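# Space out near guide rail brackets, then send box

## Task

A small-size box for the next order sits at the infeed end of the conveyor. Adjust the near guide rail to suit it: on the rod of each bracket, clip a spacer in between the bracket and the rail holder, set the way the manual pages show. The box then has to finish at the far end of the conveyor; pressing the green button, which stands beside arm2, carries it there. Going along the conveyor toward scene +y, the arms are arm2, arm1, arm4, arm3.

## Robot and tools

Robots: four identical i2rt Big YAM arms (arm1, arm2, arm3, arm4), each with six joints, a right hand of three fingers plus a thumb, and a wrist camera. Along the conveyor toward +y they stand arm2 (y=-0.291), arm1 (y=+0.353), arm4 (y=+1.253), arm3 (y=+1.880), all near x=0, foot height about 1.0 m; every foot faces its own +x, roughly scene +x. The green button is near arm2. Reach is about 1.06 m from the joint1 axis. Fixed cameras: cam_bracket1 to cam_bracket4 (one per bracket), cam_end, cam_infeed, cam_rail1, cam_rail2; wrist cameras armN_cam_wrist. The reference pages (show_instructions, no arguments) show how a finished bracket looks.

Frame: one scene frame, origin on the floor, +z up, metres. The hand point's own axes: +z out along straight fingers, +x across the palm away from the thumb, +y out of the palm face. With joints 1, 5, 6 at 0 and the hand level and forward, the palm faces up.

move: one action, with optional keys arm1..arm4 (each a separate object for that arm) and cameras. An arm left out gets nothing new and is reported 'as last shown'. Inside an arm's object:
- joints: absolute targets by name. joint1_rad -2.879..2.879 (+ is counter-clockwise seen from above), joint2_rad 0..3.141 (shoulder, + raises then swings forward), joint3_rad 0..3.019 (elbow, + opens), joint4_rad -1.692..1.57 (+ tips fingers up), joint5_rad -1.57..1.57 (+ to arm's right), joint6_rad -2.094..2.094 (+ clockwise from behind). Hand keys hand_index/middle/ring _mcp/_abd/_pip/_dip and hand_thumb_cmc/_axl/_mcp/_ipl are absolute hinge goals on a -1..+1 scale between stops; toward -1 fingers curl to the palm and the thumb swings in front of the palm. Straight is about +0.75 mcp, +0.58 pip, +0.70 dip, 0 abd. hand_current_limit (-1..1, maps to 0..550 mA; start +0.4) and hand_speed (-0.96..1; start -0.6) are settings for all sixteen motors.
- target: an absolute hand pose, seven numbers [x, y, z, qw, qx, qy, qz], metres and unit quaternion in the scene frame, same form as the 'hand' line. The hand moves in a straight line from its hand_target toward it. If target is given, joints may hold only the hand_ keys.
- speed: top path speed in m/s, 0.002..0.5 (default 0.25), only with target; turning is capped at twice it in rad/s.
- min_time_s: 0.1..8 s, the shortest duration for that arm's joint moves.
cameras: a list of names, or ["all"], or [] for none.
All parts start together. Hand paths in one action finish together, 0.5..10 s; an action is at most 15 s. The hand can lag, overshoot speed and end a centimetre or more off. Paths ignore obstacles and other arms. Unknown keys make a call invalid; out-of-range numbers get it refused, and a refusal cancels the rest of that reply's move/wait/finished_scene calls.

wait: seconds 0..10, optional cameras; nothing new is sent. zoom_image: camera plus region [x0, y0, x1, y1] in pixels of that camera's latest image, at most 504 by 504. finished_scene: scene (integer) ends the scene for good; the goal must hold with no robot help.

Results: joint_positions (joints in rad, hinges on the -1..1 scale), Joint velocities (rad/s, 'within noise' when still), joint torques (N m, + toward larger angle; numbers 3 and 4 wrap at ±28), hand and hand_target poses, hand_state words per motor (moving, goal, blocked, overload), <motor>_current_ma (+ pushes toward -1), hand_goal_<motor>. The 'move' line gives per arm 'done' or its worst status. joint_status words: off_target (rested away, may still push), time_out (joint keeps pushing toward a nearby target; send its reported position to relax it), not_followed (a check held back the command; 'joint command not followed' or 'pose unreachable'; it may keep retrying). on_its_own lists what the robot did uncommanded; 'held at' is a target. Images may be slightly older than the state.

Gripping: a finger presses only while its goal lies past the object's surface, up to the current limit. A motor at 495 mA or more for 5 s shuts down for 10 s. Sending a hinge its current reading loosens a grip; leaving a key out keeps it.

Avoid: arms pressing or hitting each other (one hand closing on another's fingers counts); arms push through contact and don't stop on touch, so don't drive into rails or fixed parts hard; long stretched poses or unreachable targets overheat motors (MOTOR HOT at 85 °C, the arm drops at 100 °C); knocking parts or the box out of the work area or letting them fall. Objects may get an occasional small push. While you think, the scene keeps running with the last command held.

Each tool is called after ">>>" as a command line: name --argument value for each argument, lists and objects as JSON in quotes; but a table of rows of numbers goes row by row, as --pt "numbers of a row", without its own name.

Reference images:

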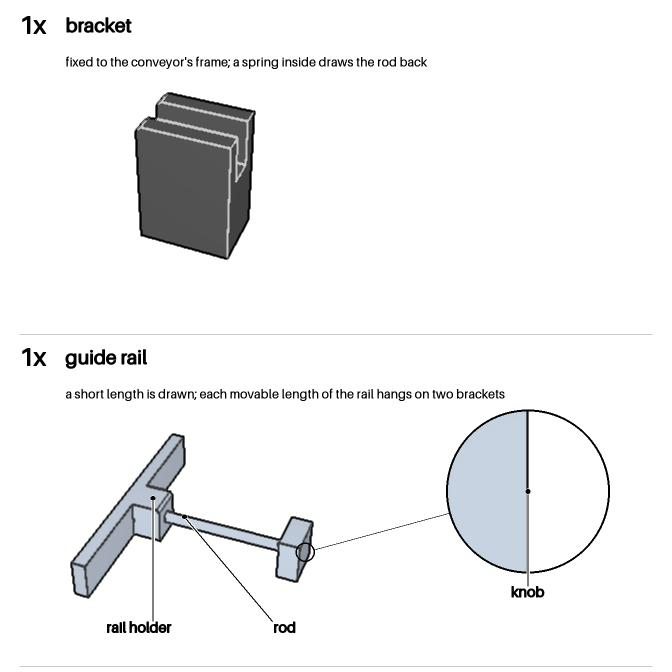

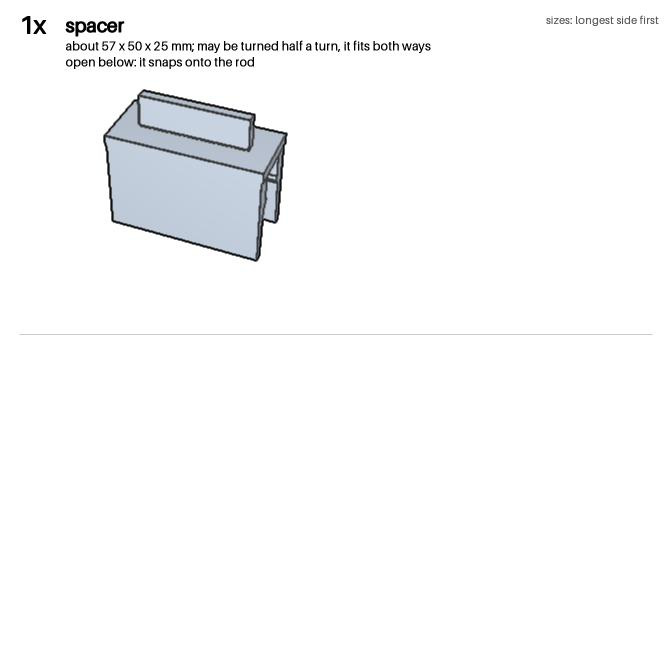

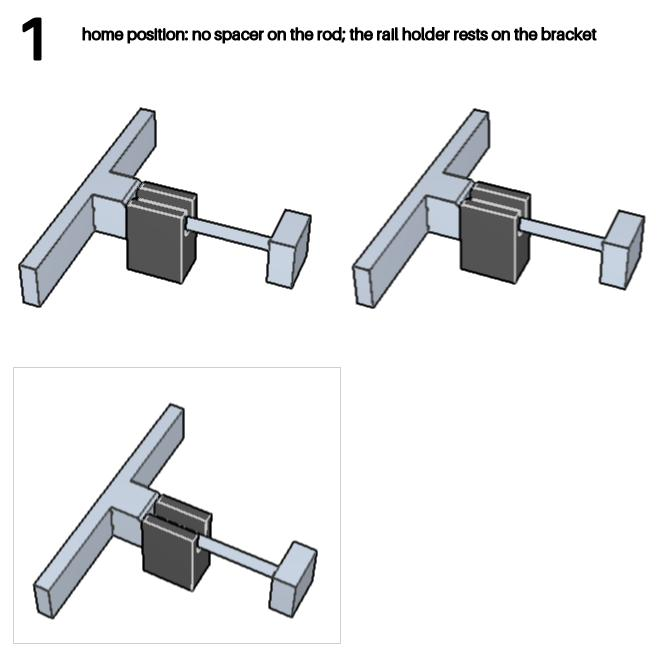

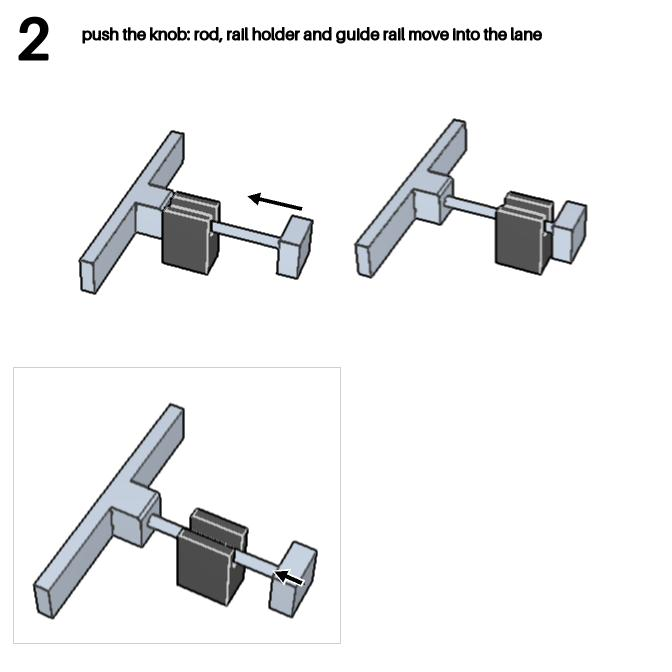

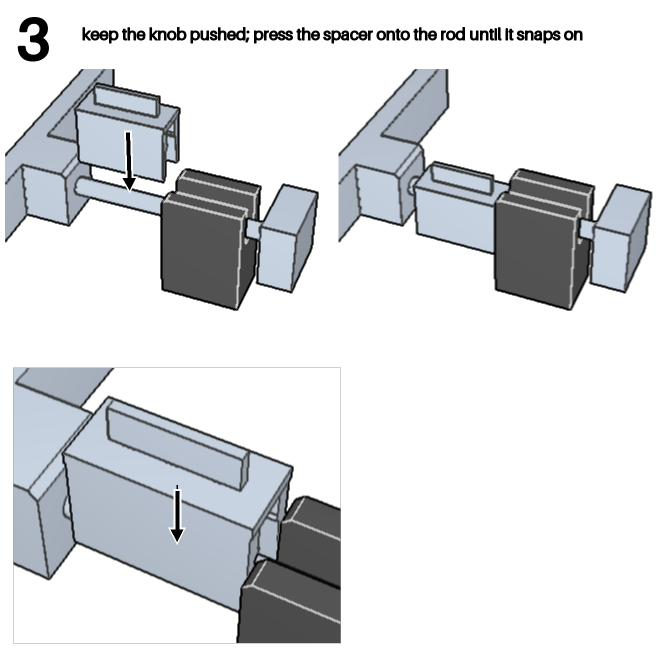

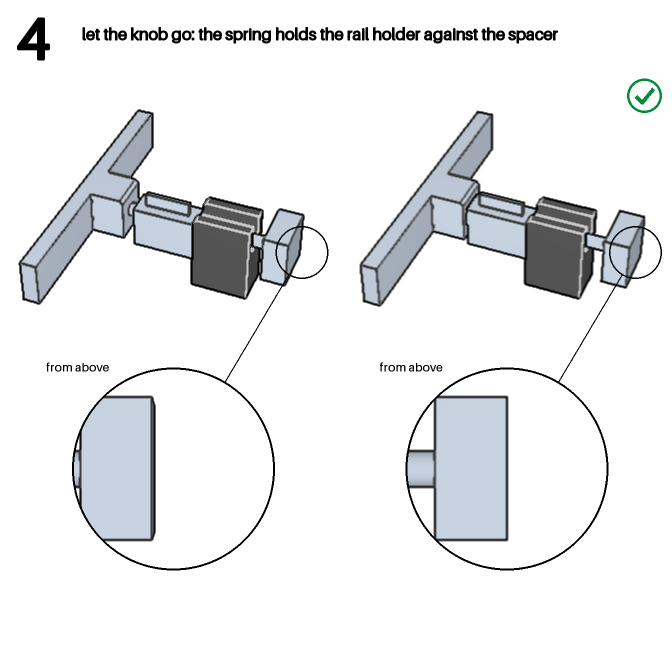

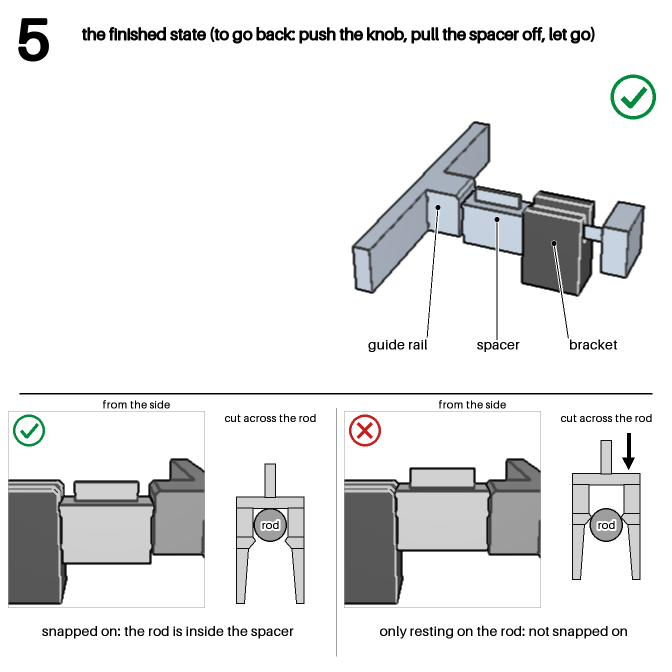

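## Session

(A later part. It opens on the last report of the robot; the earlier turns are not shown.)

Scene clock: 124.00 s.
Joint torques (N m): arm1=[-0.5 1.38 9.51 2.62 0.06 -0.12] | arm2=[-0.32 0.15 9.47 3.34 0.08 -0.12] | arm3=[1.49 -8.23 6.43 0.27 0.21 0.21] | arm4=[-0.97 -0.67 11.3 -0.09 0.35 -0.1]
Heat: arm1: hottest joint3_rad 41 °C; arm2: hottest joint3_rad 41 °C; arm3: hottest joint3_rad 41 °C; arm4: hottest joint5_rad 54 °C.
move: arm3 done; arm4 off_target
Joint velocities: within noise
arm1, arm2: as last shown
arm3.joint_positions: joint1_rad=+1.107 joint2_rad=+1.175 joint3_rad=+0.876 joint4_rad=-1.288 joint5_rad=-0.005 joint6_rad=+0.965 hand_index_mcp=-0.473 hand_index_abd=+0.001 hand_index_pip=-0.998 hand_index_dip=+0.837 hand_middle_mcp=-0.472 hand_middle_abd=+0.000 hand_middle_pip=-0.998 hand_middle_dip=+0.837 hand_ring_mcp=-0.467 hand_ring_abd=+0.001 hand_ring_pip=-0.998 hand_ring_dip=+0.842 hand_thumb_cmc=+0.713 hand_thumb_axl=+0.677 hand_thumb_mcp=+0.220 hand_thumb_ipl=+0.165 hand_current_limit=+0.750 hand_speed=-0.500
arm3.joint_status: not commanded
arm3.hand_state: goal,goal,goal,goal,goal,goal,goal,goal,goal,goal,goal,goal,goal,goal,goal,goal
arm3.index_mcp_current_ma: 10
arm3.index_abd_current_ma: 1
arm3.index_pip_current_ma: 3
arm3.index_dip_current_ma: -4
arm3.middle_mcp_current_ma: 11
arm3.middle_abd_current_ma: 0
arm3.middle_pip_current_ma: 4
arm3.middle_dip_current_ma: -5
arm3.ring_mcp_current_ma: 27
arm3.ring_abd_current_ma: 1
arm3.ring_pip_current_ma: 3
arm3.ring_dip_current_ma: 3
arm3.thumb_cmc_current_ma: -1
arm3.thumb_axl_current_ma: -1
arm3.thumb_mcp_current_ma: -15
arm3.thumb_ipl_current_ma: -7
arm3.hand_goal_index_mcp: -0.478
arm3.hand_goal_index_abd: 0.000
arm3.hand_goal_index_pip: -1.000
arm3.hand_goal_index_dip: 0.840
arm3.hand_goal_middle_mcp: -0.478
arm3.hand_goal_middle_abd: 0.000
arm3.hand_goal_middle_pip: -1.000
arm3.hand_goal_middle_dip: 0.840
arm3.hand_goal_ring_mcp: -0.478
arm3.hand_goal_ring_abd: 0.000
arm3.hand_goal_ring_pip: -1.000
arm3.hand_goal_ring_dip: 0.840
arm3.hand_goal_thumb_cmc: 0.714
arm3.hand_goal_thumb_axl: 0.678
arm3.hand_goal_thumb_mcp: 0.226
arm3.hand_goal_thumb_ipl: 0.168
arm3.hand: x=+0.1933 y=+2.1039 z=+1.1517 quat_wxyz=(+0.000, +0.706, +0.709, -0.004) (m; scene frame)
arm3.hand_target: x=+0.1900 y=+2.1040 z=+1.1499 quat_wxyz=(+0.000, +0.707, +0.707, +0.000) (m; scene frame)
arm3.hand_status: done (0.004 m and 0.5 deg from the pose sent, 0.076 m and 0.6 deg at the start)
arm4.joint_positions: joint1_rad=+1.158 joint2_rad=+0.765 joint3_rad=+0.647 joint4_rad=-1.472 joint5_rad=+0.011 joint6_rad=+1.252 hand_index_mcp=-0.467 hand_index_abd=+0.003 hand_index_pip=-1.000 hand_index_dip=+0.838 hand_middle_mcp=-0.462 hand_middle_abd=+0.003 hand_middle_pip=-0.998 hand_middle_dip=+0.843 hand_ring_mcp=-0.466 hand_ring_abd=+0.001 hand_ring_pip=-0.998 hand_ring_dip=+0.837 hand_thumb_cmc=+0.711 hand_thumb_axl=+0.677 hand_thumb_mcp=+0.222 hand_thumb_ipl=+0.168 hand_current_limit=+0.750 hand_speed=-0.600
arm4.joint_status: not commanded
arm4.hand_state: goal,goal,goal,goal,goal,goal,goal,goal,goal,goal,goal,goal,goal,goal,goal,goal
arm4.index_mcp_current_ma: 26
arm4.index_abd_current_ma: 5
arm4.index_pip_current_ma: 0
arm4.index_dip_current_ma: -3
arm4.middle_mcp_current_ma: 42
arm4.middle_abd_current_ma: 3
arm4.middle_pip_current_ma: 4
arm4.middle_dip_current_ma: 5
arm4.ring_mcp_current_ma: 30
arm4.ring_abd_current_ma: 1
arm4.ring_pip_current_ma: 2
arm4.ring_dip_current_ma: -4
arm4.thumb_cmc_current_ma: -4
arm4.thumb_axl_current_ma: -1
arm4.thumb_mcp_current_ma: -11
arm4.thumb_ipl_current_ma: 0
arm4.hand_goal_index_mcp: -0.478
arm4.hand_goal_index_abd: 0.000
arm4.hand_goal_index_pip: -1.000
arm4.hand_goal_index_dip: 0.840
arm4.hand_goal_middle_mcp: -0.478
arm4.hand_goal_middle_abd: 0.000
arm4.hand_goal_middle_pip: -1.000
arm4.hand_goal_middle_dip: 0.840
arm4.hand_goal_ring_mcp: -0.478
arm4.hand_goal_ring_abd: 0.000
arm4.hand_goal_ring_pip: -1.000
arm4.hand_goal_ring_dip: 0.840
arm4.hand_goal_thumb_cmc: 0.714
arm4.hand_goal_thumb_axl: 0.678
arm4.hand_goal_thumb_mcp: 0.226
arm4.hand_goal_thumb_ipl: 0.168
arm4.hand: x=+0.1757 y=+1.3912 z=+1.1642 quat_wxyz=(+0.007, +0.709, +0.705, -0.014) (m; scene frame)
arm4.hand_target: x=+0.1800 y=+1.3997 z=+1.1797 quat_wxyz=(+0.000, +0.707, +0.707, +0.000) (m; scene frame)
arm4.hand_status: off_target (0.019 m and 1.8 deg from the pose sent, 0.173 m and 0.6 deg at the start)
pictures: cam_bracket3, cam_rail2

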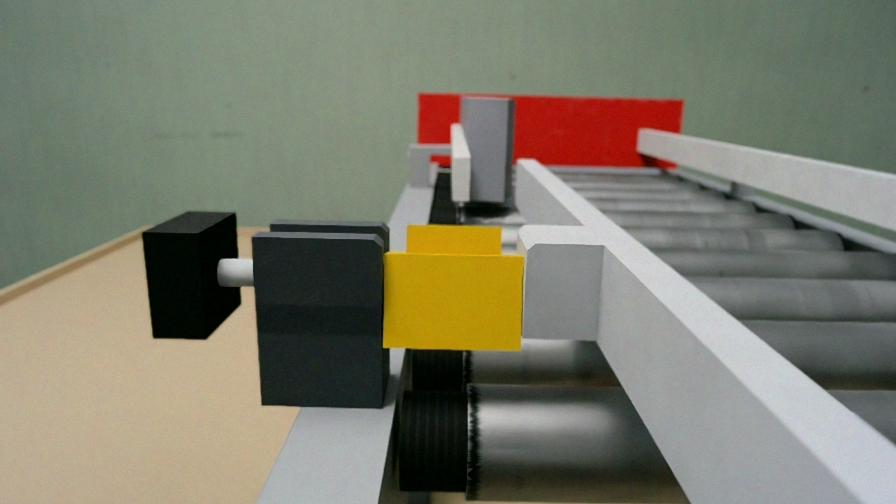

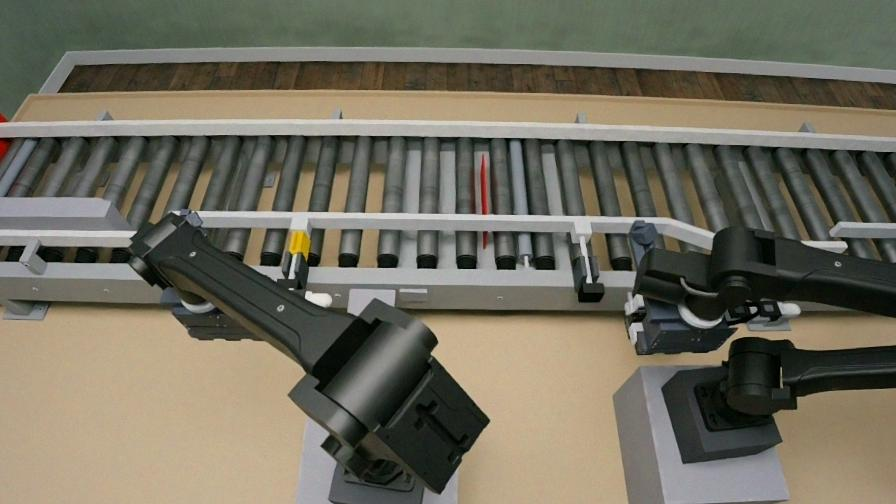

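>>> move --arm4 '{"joints": {"joint1_rad": -0.196, "joint2_rad": 1.0, "joint3_rad": 0.72, "joint4_rad": -1.16, "joint5_rad": -1.06, "joint6_rad": 1.353, "hand_speed": -0.6, "hand_index_mcp": 0.93, "hand_index_abd": 0.0, "hand_index_pip": -0.547, "hand_index_dip": 0.072, "hand_middle_mcp": 1.0, "hand_middle_pip": 1.0, "hand_middle_dip": 1.0, "hand_ring_mcp": 1.0, "hand_ring_pip": 1.0, "hand_ring_dip": 1.0, "hand_thumb_cmc": -0.486, "hand_thumb_mcp": -0.157, "hand_thumb_ipl": 0.005}, "min_time_s": 3}' --arm3 '{"target": [0.20, 2.106, 1.0, 0, 0.7071, 0.7071, 0], "speed": 0.15}' --cameras '["arm4_cam_wrist", "cam_rail2", "cam_bracket1", "cam_bracket3", "cam_end"]'

Scene clock: 129.60 s.
Joint torques (N m): arm1=[-0.56 1.38 9.48 2.62 0.06 -0.12] | arm2=[-0.44 -0.32 9.11 3.58 0.04 -0.03] | arm3=[-1.03 -9.52 4.56 0.38 0.26 -0.03] | arm4=[-0.79 -2.2 11.49 1.14 -1.01 0.14]
Heat: arm1: hottest joint3_rad 41 °C; arm2: hottest joint3_rad 41 °C; arm3: hottest joint3_rad 41 °C; arm4: hottest joint5_rad 52 °C.
move: arm3 done; arm4 done
Joint velocities: within noise
arm1, arm2: as last shown
arm3.joint_positions: joint1_rad=+1.107 joint2_rad=+1.437 joint3_rad=+0.649 joint4_rad=-0.793 joint5_rad=-0.005 joint6_rad=+0.965 hand_index_mcp=-0.473 hand_index_abd=+0.001 hand_index_pip=-0.998 hand_index_dip=+0.837 hand_middle_mcp=-0.472 hand_middle_abd=+0.000 hand_middle_pip=-0.998 hand_middle_dip=+0.837 hand_ring_mcp=-0.467 hand_ring_abd=+0.001 hand_ring_pip=-0.998 hand_ring_dip=+0.842 hand_thumb_cmc=+0.713 hand_thumb_axl=+0.677 hand_thumb_mcp=+0.220 hand_thumb_ipl=+0.165 hand_current_limit=+0.750 hand_speed=-0.500
arm3.joint_status: not commanded
arm3.hand_state: goal,goal,goal,goal,goal,goal,goal,goal,goal,goal,goal,goal,goal,goal,goal,goal
arm3.index_mcp_current_ma: 10
arm3.index_abd_current_ma: 1
arm3.index_pip_current_ma: 3
arm3.index_dip_current_ma: -4
arm3.middle_mcp_current_ma: 11
arm3.middle_abd_current_ma: 0
arm3.middle_pip_current_ma: 4
arm3.middle_dip_current_ma: -5
arm3.ring_mcp_current_ma: 27
arm3.ring_abd_current_ma: 1
arm3.ring_pip_current_ma: 3
arm3.ring_dip_current_ma: 3
arm3.thumb_cmc_current_ma: -1
arm3.thumb_axl_current_ma: -1
arm3.thumb_mcp_current_ma: -15
arm3.thumb_ipl_current_ma: -7
arm3.hand_goal_index_mcp: -0.478
arm3.hand_goal_index_abd: 0.000
arm3.hand_goal_index_pip: -1.000
arm3.hand_goal_index_dip: 0.840
arm3.hand_goal_middle_mcp: -0.478
arm3.hand_goal_middle_abd: 0.000
arm3.hand_goal_middle_pip: -1.000
arm3.hand_goal_middle_dip: 0.840
arm3.hand_goal_ring_mcp: -0.478
arm3.hand_goal_ring_abd: 0.000
arm3.hand_goal_ring_pip: -1.000
arm3.hand_goal_ring_dip: 0.840
arm3.hand_goal_thumb_cmc: 0.714
arm3.hand_goal_thumb_axl: 0.678
arm3.hand_goal_thumb_mcp: 0.226
arm3.hand_goal_thumb_ipl: 0.168
arm3.hand: x=+0.1979 y=+2.1093 z=+1.0024 quat_wxyz=(+0.000, +0.706, +0.708, -0.001) (m; scene frame)
arm3.hand_target: x=+0.1999 y=+2.1060 z=+1.0000 quat_wxyz=(+0.000, +0.707, +0.707, +0.000) (m; scene frame)
arm3.hand_status: done (0.005 m and 0.2 deg from the pose sent, 0.152 m and 0.5 deg at the start)
arm4.joint_positions: joint1_rad=-0.192 joint2_rad=+0.989 joint3_rad=+0.675 joint4_rad=-1.172 joint5_rad=-1.057 joint6_rad=+1.338 hand_index_mcp=+0.922 hand_index_abd=+0.003 hand_index_pip=-0.546 hand_index_dip=+0.075 hand_middle_mcp=+0.984 hand_middle_abd=+0.003 hand_middle_pip=+0.992 hand_middle_dip=+0.997 hand_ring_mcp=+0.983 hand_ring_abd=+0.001 hand_ring_pip=+0.993 hand_ring_dip=+0.998 hand_thumb_cmc=-0.483 hand_thumb_axl=+0.677 hand_thumb_mcp=-0.157 hand_thumb_ipl=+0.007 hand_current_limit=+0.750 hand_speed=-0.600
arm4.joint_status: all done
arm4.hand_state: goal,goal,goal,goal,goal,goal,goal,goal,goal,goal,goal,goal,goal,goal,goal,goal
arm4.index_mcp_current_ma: -17
arm4.index_abd_current_ma: 5
arm4.index_pip_current_ma: 0
arm4.index_dip_current_ma: 5
arm4.middle_mcp_current_ma: -42
arm4.middle_abd_current_ma: 3
arm4.middle_pip_current_ma: -15
arm4.middle_dip_current_ma: -4
arm4.ring_mcp_current_ma: -45
arm4.ring_abd_current_ma: 1
arm4.ring_pip_current_ma: -13
arm4.ring_dip_current_ma: -4
arm4.thumb_cmc_current_ma: 5
arm4.thumb_axl_current_ma: -1
arm4.thumb_mcp_current_ma: -2
arm4.thumb_ipl_current_ma: 2
arm4.hand_goal_index_mcp: 0.930
arm4.hand_goal_index_abd: 0.000
arm4.hand_goal_index_pip: -0.546
arm4.hand_goal_index_dip: 0.072
arm4.hand_goal_middle_mcp: 1.000
arm4.hand_goal_middle_abd: 0.000
arm4.hand_goal_middle_pip: 1.000
arm4.hand_goal_middle_dip: 1.000
arm4.hand_goal_ring_mcp: 1.000
arm4.hand_goal_ring_abd: 0.000
arm4.hand_goal_ring_pip: 1.000
arm4.hand_goal_ring_dip: 1.000
arm4.hand_goal_thumb_cmc: -0.486
arm4.hand_goal_thumb_axl: 0.678
arm4.hand_goal_thumb_mcp: -0.156
arm4.hand_goal_thumb_ipl: 0.006
arm4.hand: x=+0.2953 y=+1.3347 z=+1.1442 quat_wxyz=(-0.488, +0.862, +0.074, +0.114) (m; scene frame)
arm4.hand_target: x=+0.3129 y=+1.3325 z=+1.1592 quat_wxyz=(-0.486, +0.861, +0.078, +0.131) (m; scene frame)
arm4.hand_status: not commanded
pictures: arm4_cam_wrist, cam_bracket1, cam_bracket3, cam_end, cam_rail2
camera_calibration:
arm4_cam_wrist: T_world_to_cam=[[-0.597214, -0.388247, -0.701854, 1.52286], [-0.63115, -0.312507, 0.709922, -0.248959], [-0.49496, 0.866951, -0.0584082, -0.825261], [0, 0, 0, 1]] pos_world=[0.343874, 1.22891, 1.19737]

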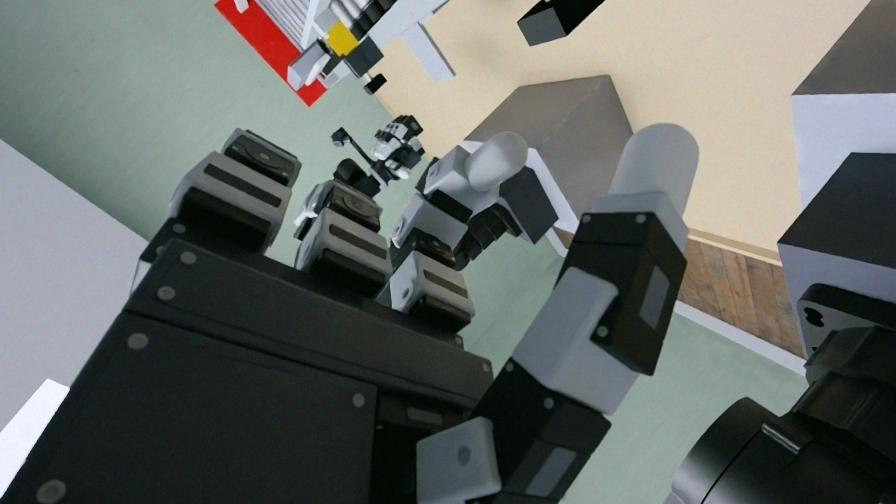

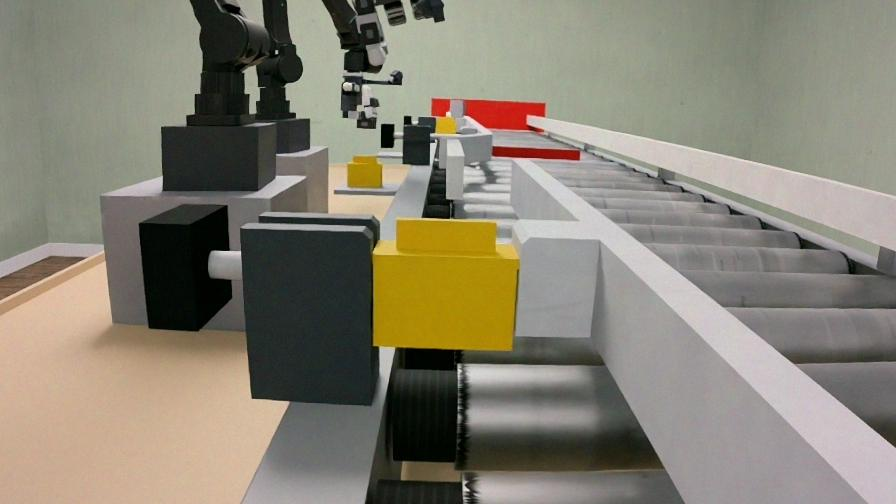

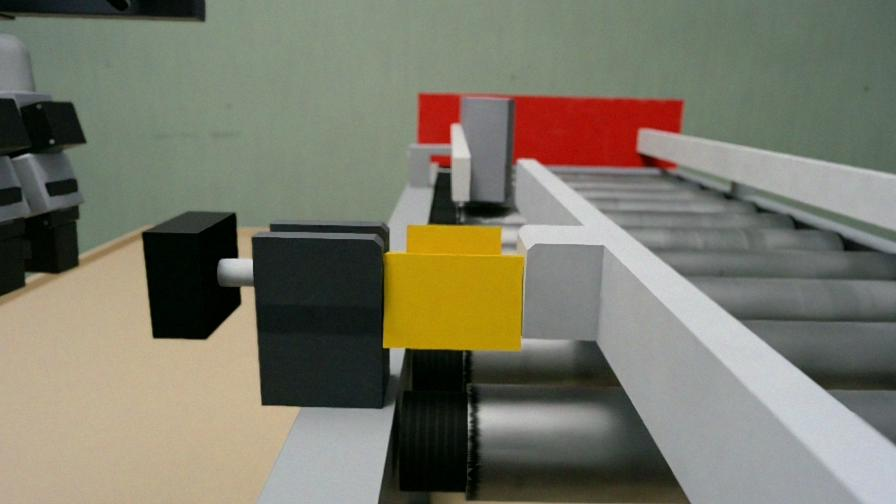

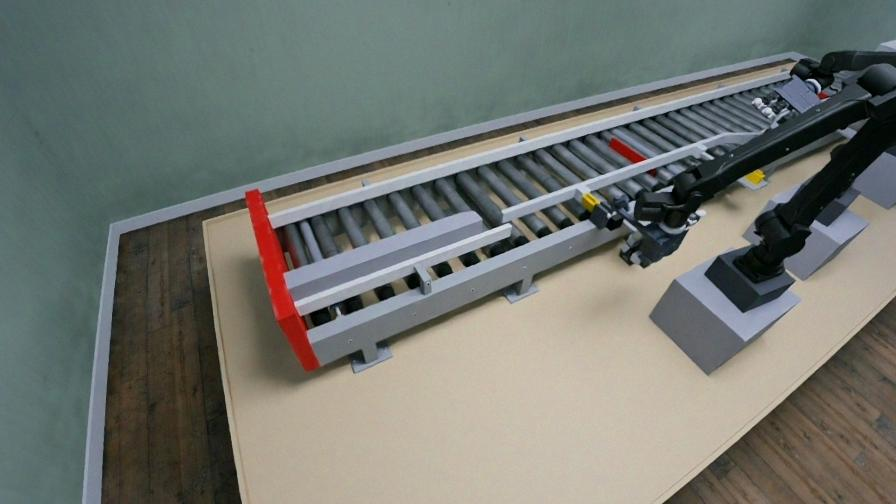

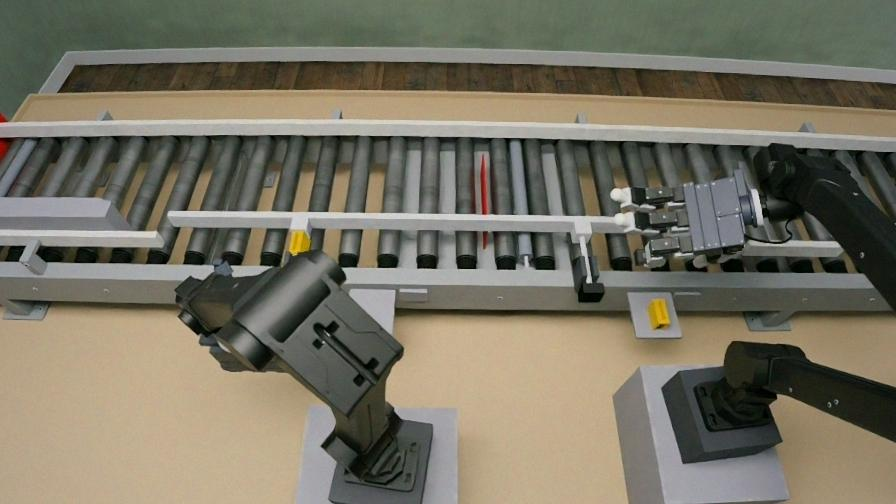

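>>> move --arm4 '{"target": [0.298, 1.329, 1.06, 0.4973, -0.8612, -0.0523, -0.0905], "speed": 0.12}' --cameras '["arm4_cam_wrist", "cam_rail2", "cam_bracket1"]'

>>> zoom_image --camera "cam_bracket1" --region '[300, 40, 460, 200]'

>>> zoom_image --camera "cam_rail2" --region '[600, 180, 780, 350]'

>>> zoom_image --camera "arm4_cam_wrist" --region '[446, 0, 896, 300]'

Scene clock: 131.20 s.
Joint torques (N m): arm1=[-0.56 1.38 9.51 2.62 0.07 -0.13] | arm2=[-0.44 -0.91 9.4 3.29 0.07 -0.1] | arm3=[-0.44 -9.41 4.57 0.35 0.28 -0.04] | arm4=[-1.14 -3.84 6.95 0.94 -1.02 -0.13]
Heat: arm1: hottest joint3_rad 41 °C; arm2: hottest joint3_rad 41 °C; arm3: hottest joint3_rad 41 °C; arm4: hottest joint5_rad 51 °C.
move: arm4 done
Joint velocities: within noise
arm1, arm2, arm3: as last shown
arm4.joint_positions: joint1_rad=-0.209 joint2_rad=+1.189 joint3_rad=+0.556 joint4_rad=-0.954 joint5_rad=-1.066 joint6_rad=+1.325 hand_index_mcp=+0.922 hand_index_abd=+0.003 hand_index_pip=-0.546 hand_index_dip=+0.075 hand_middle_mcp=+0.984 hand_middle_abd=+0.003 hand_middle_pip=+0.992 hand_middle_dip=+0.997 hand_ring_mcp=+0.983 hand_ring_abd=+0.001 hand_ring_pip=+0.993 hand_ring_dip=+0.998 hand_thumb_cmc=-0.483 hand_thumb_axl=+0.677 hand_thumb_mcp=-0.157 hand_thumb_ipl=+0.007 hand_current_limit=+0.750 hand_speed=-0.600
arm4.joint_status: not commanded
arm4.hand_state: goal,goal,goal,goal,goal,goal,goal,goal,goal,goal,goal,goal,goal,goal,goal,goal
arm4.index_mcp_current_ma: -17
arm4.index_abd_current_ma: 5
arm4.index_pip_current_ma: 0
arm4.index_dip_current_ma: 5
arm4.middle_mcp_current_ma: -42
arm4.middle_abd_current_ma: 3
arm4.middle_pip_current_ma: -15
arm4.middle_dip_current_ma: -4
arm4.ring_mcp_current_ma: -45
arm4.ring_abd_current_ma: 1
arm4.ring_pip_current_ma: -13
arm4.ring_dip_current_ma: -4
arm4.thumb_cmc_current_ma: 5
arm4.thumb_axl_current_ma: -1
arm4.thumb_mcp_current_ma: -2
arm4.thumb_ipl_current_ma: 2
arm4.hand_goal_index_mcp: 0.930
arm4.hand_goal_index_abd: 0.000
arm4.hand_goal_index_pip: -0.546
arm4.hand_goal_index_dip: 0.072
arm4.hand_goal_middle_mcp: 1.000
arm4.hand_goal_middle_abd: 0.000
arm4.hand_goal_middle_pip: 1.000
arm4.hand_goal_middle_dip: 1.000
arm4.hand_goal_ring_mcp: 1.000
arm4.hand_goal_ring_abd: 0.000
arm4.hand_goal_ring_pip: 1.000
arm4.hand_goal_ring_dip: 1.000
arm4.hand_goal_thumb_cmc: -0.486
arm4.hand_goal_thumb_axl: 0.678
arm4.hand_goal_thumb_mcp: -0.156
arm4.hand_goal_thumb_ipl: 0.006
arm4.hand: x=+0.2907 y=+1.3316 z=+1.0593 quat_wxyz=(-0.498, +0.862, +0.047, +0.079) (m; scene frame)
arm4.hand_target: x=+0.2979 y=+1.3289 z=+1.0601 quat_wxyz=(-0.497, +0.861, +0.052, +0.091) (m; scene frame)
arm4.hand_status: done (0.008 m and 1.4 deg from the pose sent, 0.084 m and 3.9 deg at the start)
pictures: arm4_cam_wrist, cam_bracket1, cam_rail2
camera_calibration:
arm4_cam_wrist: T_world_to_cam=[[-0.661632, -0.368967, -0.652769, 1.40038], [-0.569245, -0.319481, 0.757556, -0.251754], [-0.488061, 0.872809, 0.00134626, -0.903048], [0, 0, 0, 1]] pos_world=[0.342485, 1.22445, 1.10606]

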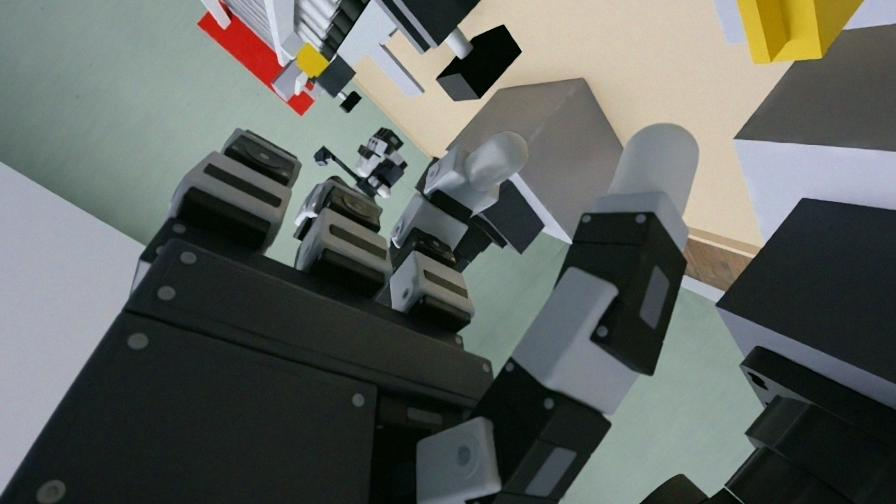

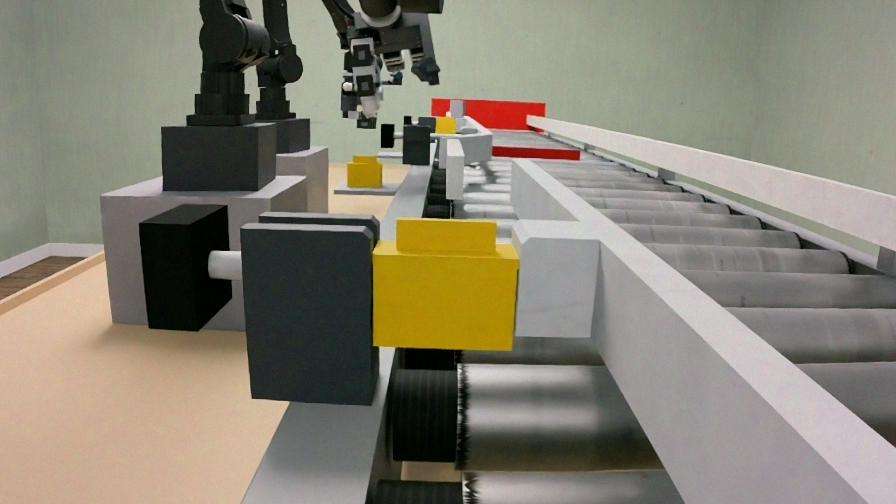

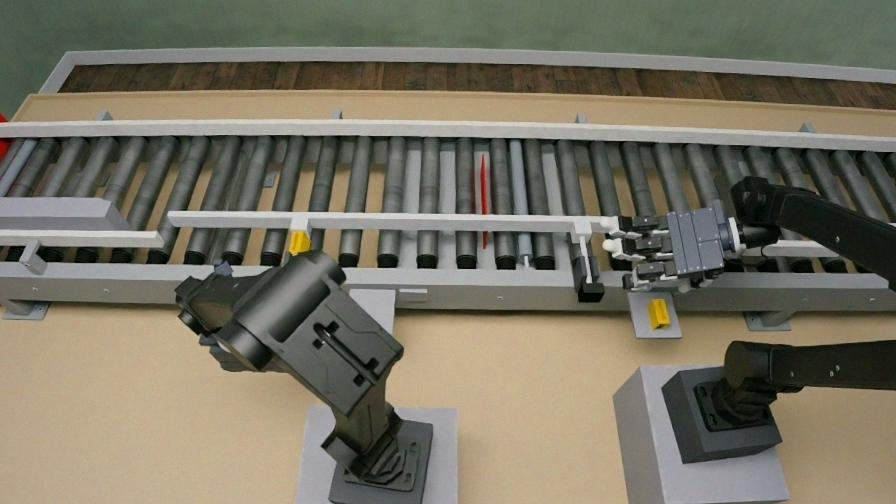

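Scaled by 3.150 from the camera's 896x504 image, which has a finer 1280x720 frame.

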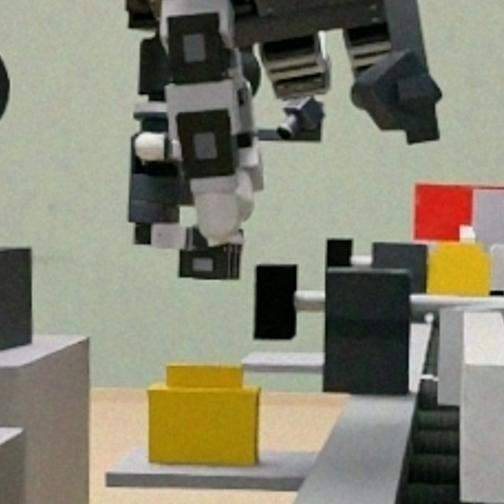

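Scaled by 2.800 from the camera's 896x504 image, which has a finer 1280x720 frame.

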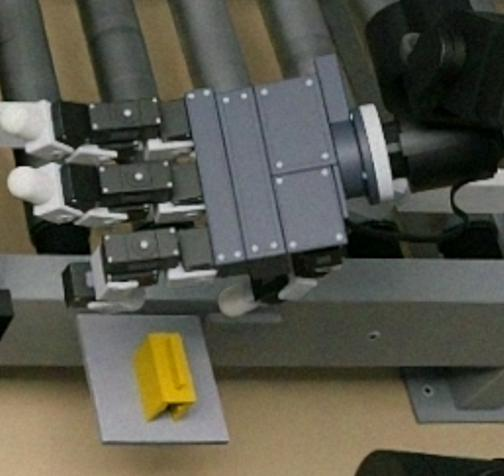

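Scaled by 1.120 from the camera's 896x504 image, which has a finer 1280x720 frame.

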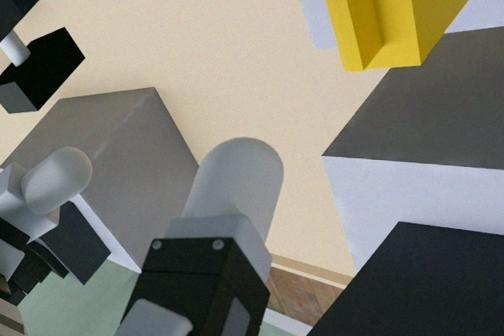

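>>> move --arm4 '{"target": [0.285, 1.329, 1.01, 0.4973, -0.8612, -0.0523, -0.0905], "speed": 0.1}' --cameras '["arm4_cam_wrist", "cam_bracket1", "cam_rail1"]'

>>> zoom_image --camera "cam_bracket1" --region '[300, 60, 440, 200]'

>>> zoom_image --camera "cam_rail1" --region '[0, 220, 180, 360]'

>>> zoom_image --camera "arm4_cam_wrist" --region '[446, 0, 896, 300]'

Scene clock: 132.63 s.
Joint torques (N m): arm1=[-0.56 1.32 9.51 2.61 0.07 -0.13] | arm2=[-0.44 -0.15 9.61 3.37 0.04 0.01] | arm3=[-0.85 -9.11 4.81 0.46 0.26 -0.01] | arm4=[-1.26 -3.72 5.76 0.94 -0.98 -0.14]
Heat: arm1: hottest joint3_rad 41 °C; arm2: hottest joint3_rad 41 °C; arm3: hottest joint3_rad 41 °C; arm4: hottest joint5_rad 51 °C.
move: arm4 done
Joint velocities: within noise
arm1, arm2, arm3: as last shown
arm4.joint_positions: joint1_rad=-0.213 joint2_rad=+1.288 joint3_rad=+0.462 joint4_rad=-0.766 joint5_rad=-1.066 joint6_rad=+1.314 hand_index_mcp=+0.922 hand_index_abd=+0.003 hand_index_pip=-0.546 hand_index_dip=+0.075 hand_middle_mcp=+0.984 hand_middle_abd=+0.003 hand_middle_pip=+0.992 hand_middle_dip=+0.997 hand_ring_mcp=+0.983 hand_ring_abd=+0.001 hand_ring_pip=+0.993 hand_ring_dip=+0.998 hand_thumb_cmc=-0.483 hand_thumb_axl=+0.677 hand_thumb_mcp=-0.157 hand_thumb_ipl=+0.007 hand_current_limit=+0.750 hand_speed=-0.600
arm4.joint_status: not commanded
arm4.hand_state: goal,goal,goal,goal,goal,goal,goal,goal,goal,goal,goal,goal,goal,goal,goal,goal
arm4.index_mcp_current_ma: -17
arm4.index_abd_current_ma: 5
arm4.index_pip_current_ma: 0
arm4.index_dip_current_ma: 5
arm4.middle_mcp_current_ma: -42
arm4.middle_abd_current_ma: 3
arm4.middle_pip_current_ma: -15
arm4.middle_dip_current_ma: -4
arm4.ring_mcp_current_ma: -45
arm4.ring_abd_current_ma: 1
arm4.ring_pip_current_ma: -13
arm4.ring_dip_current_ma: -4
arm4.thumb_cmc_current_ma: 5
arm4.thumb_axl_current_ma: -1
arm4.thumb_mcp_current_ma: -2
arm4.thumb_ipl_current_ma: 2
arm4.hand_goal_index_mcp: 0.930
arm4.hand_goal_index_abd: 0.000
arm4.hand_goal_index_pip: -0.546
arm4.hand_goal_index_dip: 0.072
arm4.hand_goal_middle_mcp: 1.000
arm4.hand_goal_middle_abd: 0.000
arm4.hand_goal_middle_pip: 1.000
arm4.hand_goal_middle_dip: 1.000
arm4.hand_goal_ring_mcp: 1.000
arm4.hand_goal_ring_abd: 0.000
arm4.hand_goal_ring_pip: 1.000
arm4.hand_goal_ring_dip: 1.000
arm4.hand_goal_thumb_cmc: -0.486
arm4.hand_goal_thumb_axl: 0.678
arm4.hand_goal_thumb_mcp: -0.156
arm4.hand_goal_thumb_ipl: 0.006
arm4.hand: x=+0.2790 y=+1.3316 z=+1.0107 quat_wxyz=(-0.498, +0.862, +0.048, +0.081) (m; scene frame)
arm4.hand_target: x=+0.2849 y=+1.3290 z=+1.0101 quat_wxyz=(-0.497, +0.861, +0.052, +0.090) (m; scene frame)
arm4.hand_status: done (0.007 m and 1.2 deg from the pose sent, 0.050 m and 1.4 deg at the start)
pictures: arm4_cam_wrist, cam_bracket1, cam_rail1
camera_calibration:
arm4_cam_wrist: T_world_to_cam=[[-0.65823, -0.369313, -0.656004, 1.36369], [-0.572581, -0.320145, 0.754757, -0.216923], [-0.488758, 0.872419, -0.000732449, -0.905835], [0, 0, 0, 1]] pos_world=[0.330682, 1.22445, 1.05765]

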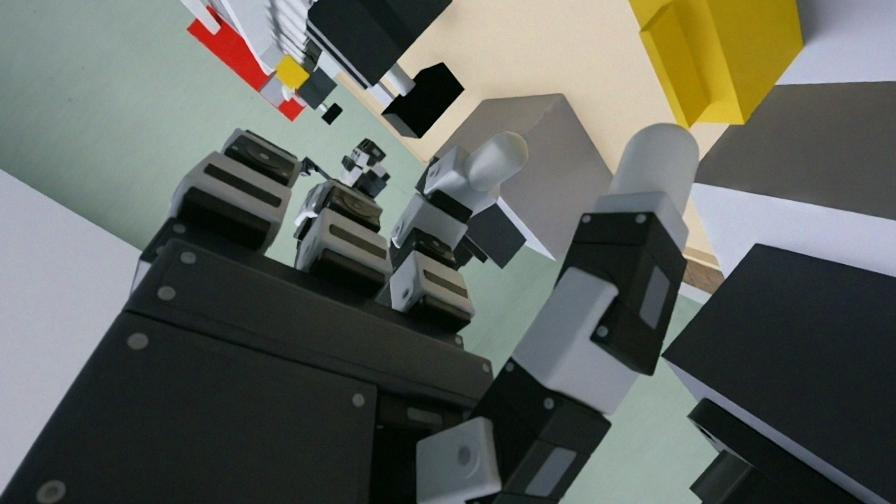

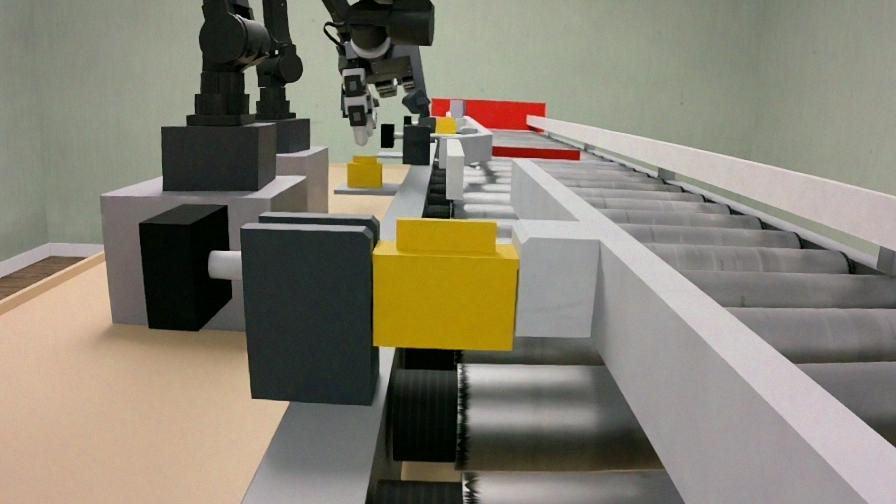

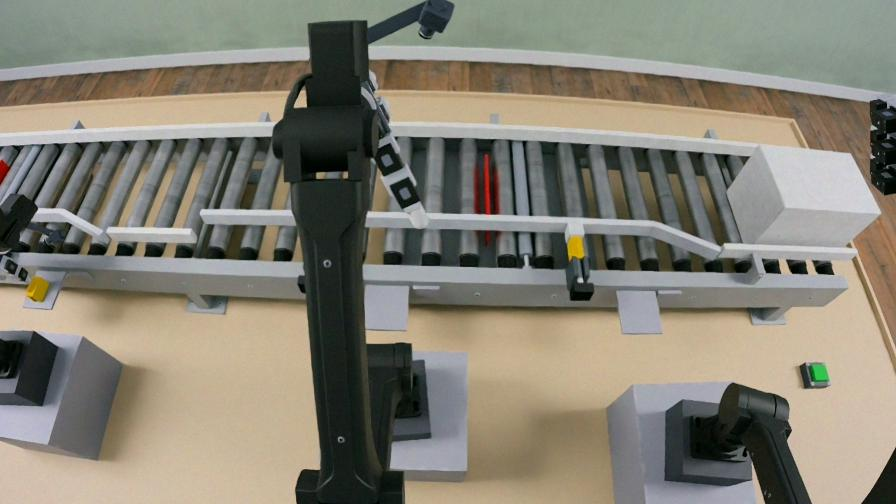

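Scaled by 3.600 from the camera's 896x504 image, which has a finer 1280x720 frame.

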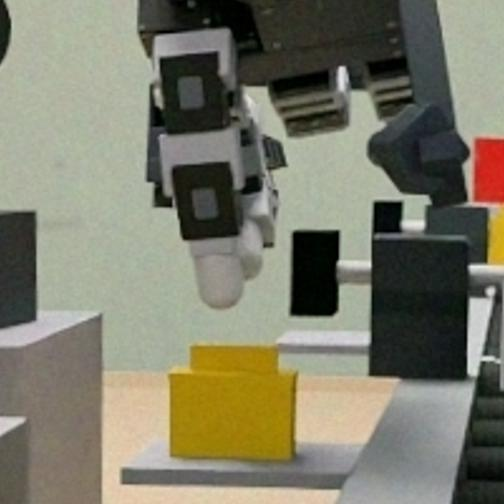

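Scaled by 2.800 from the camera's 896x504 image, which has a finer 1280x720 frame.

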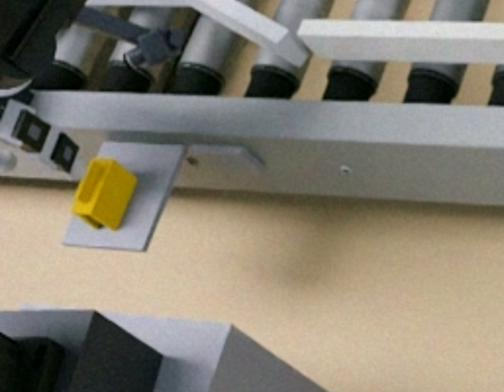

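Scaled by 1.120 from the camera's 896x504 image, which has a finer 1280x720 frame.

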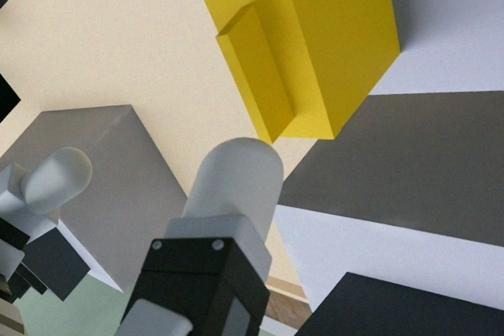

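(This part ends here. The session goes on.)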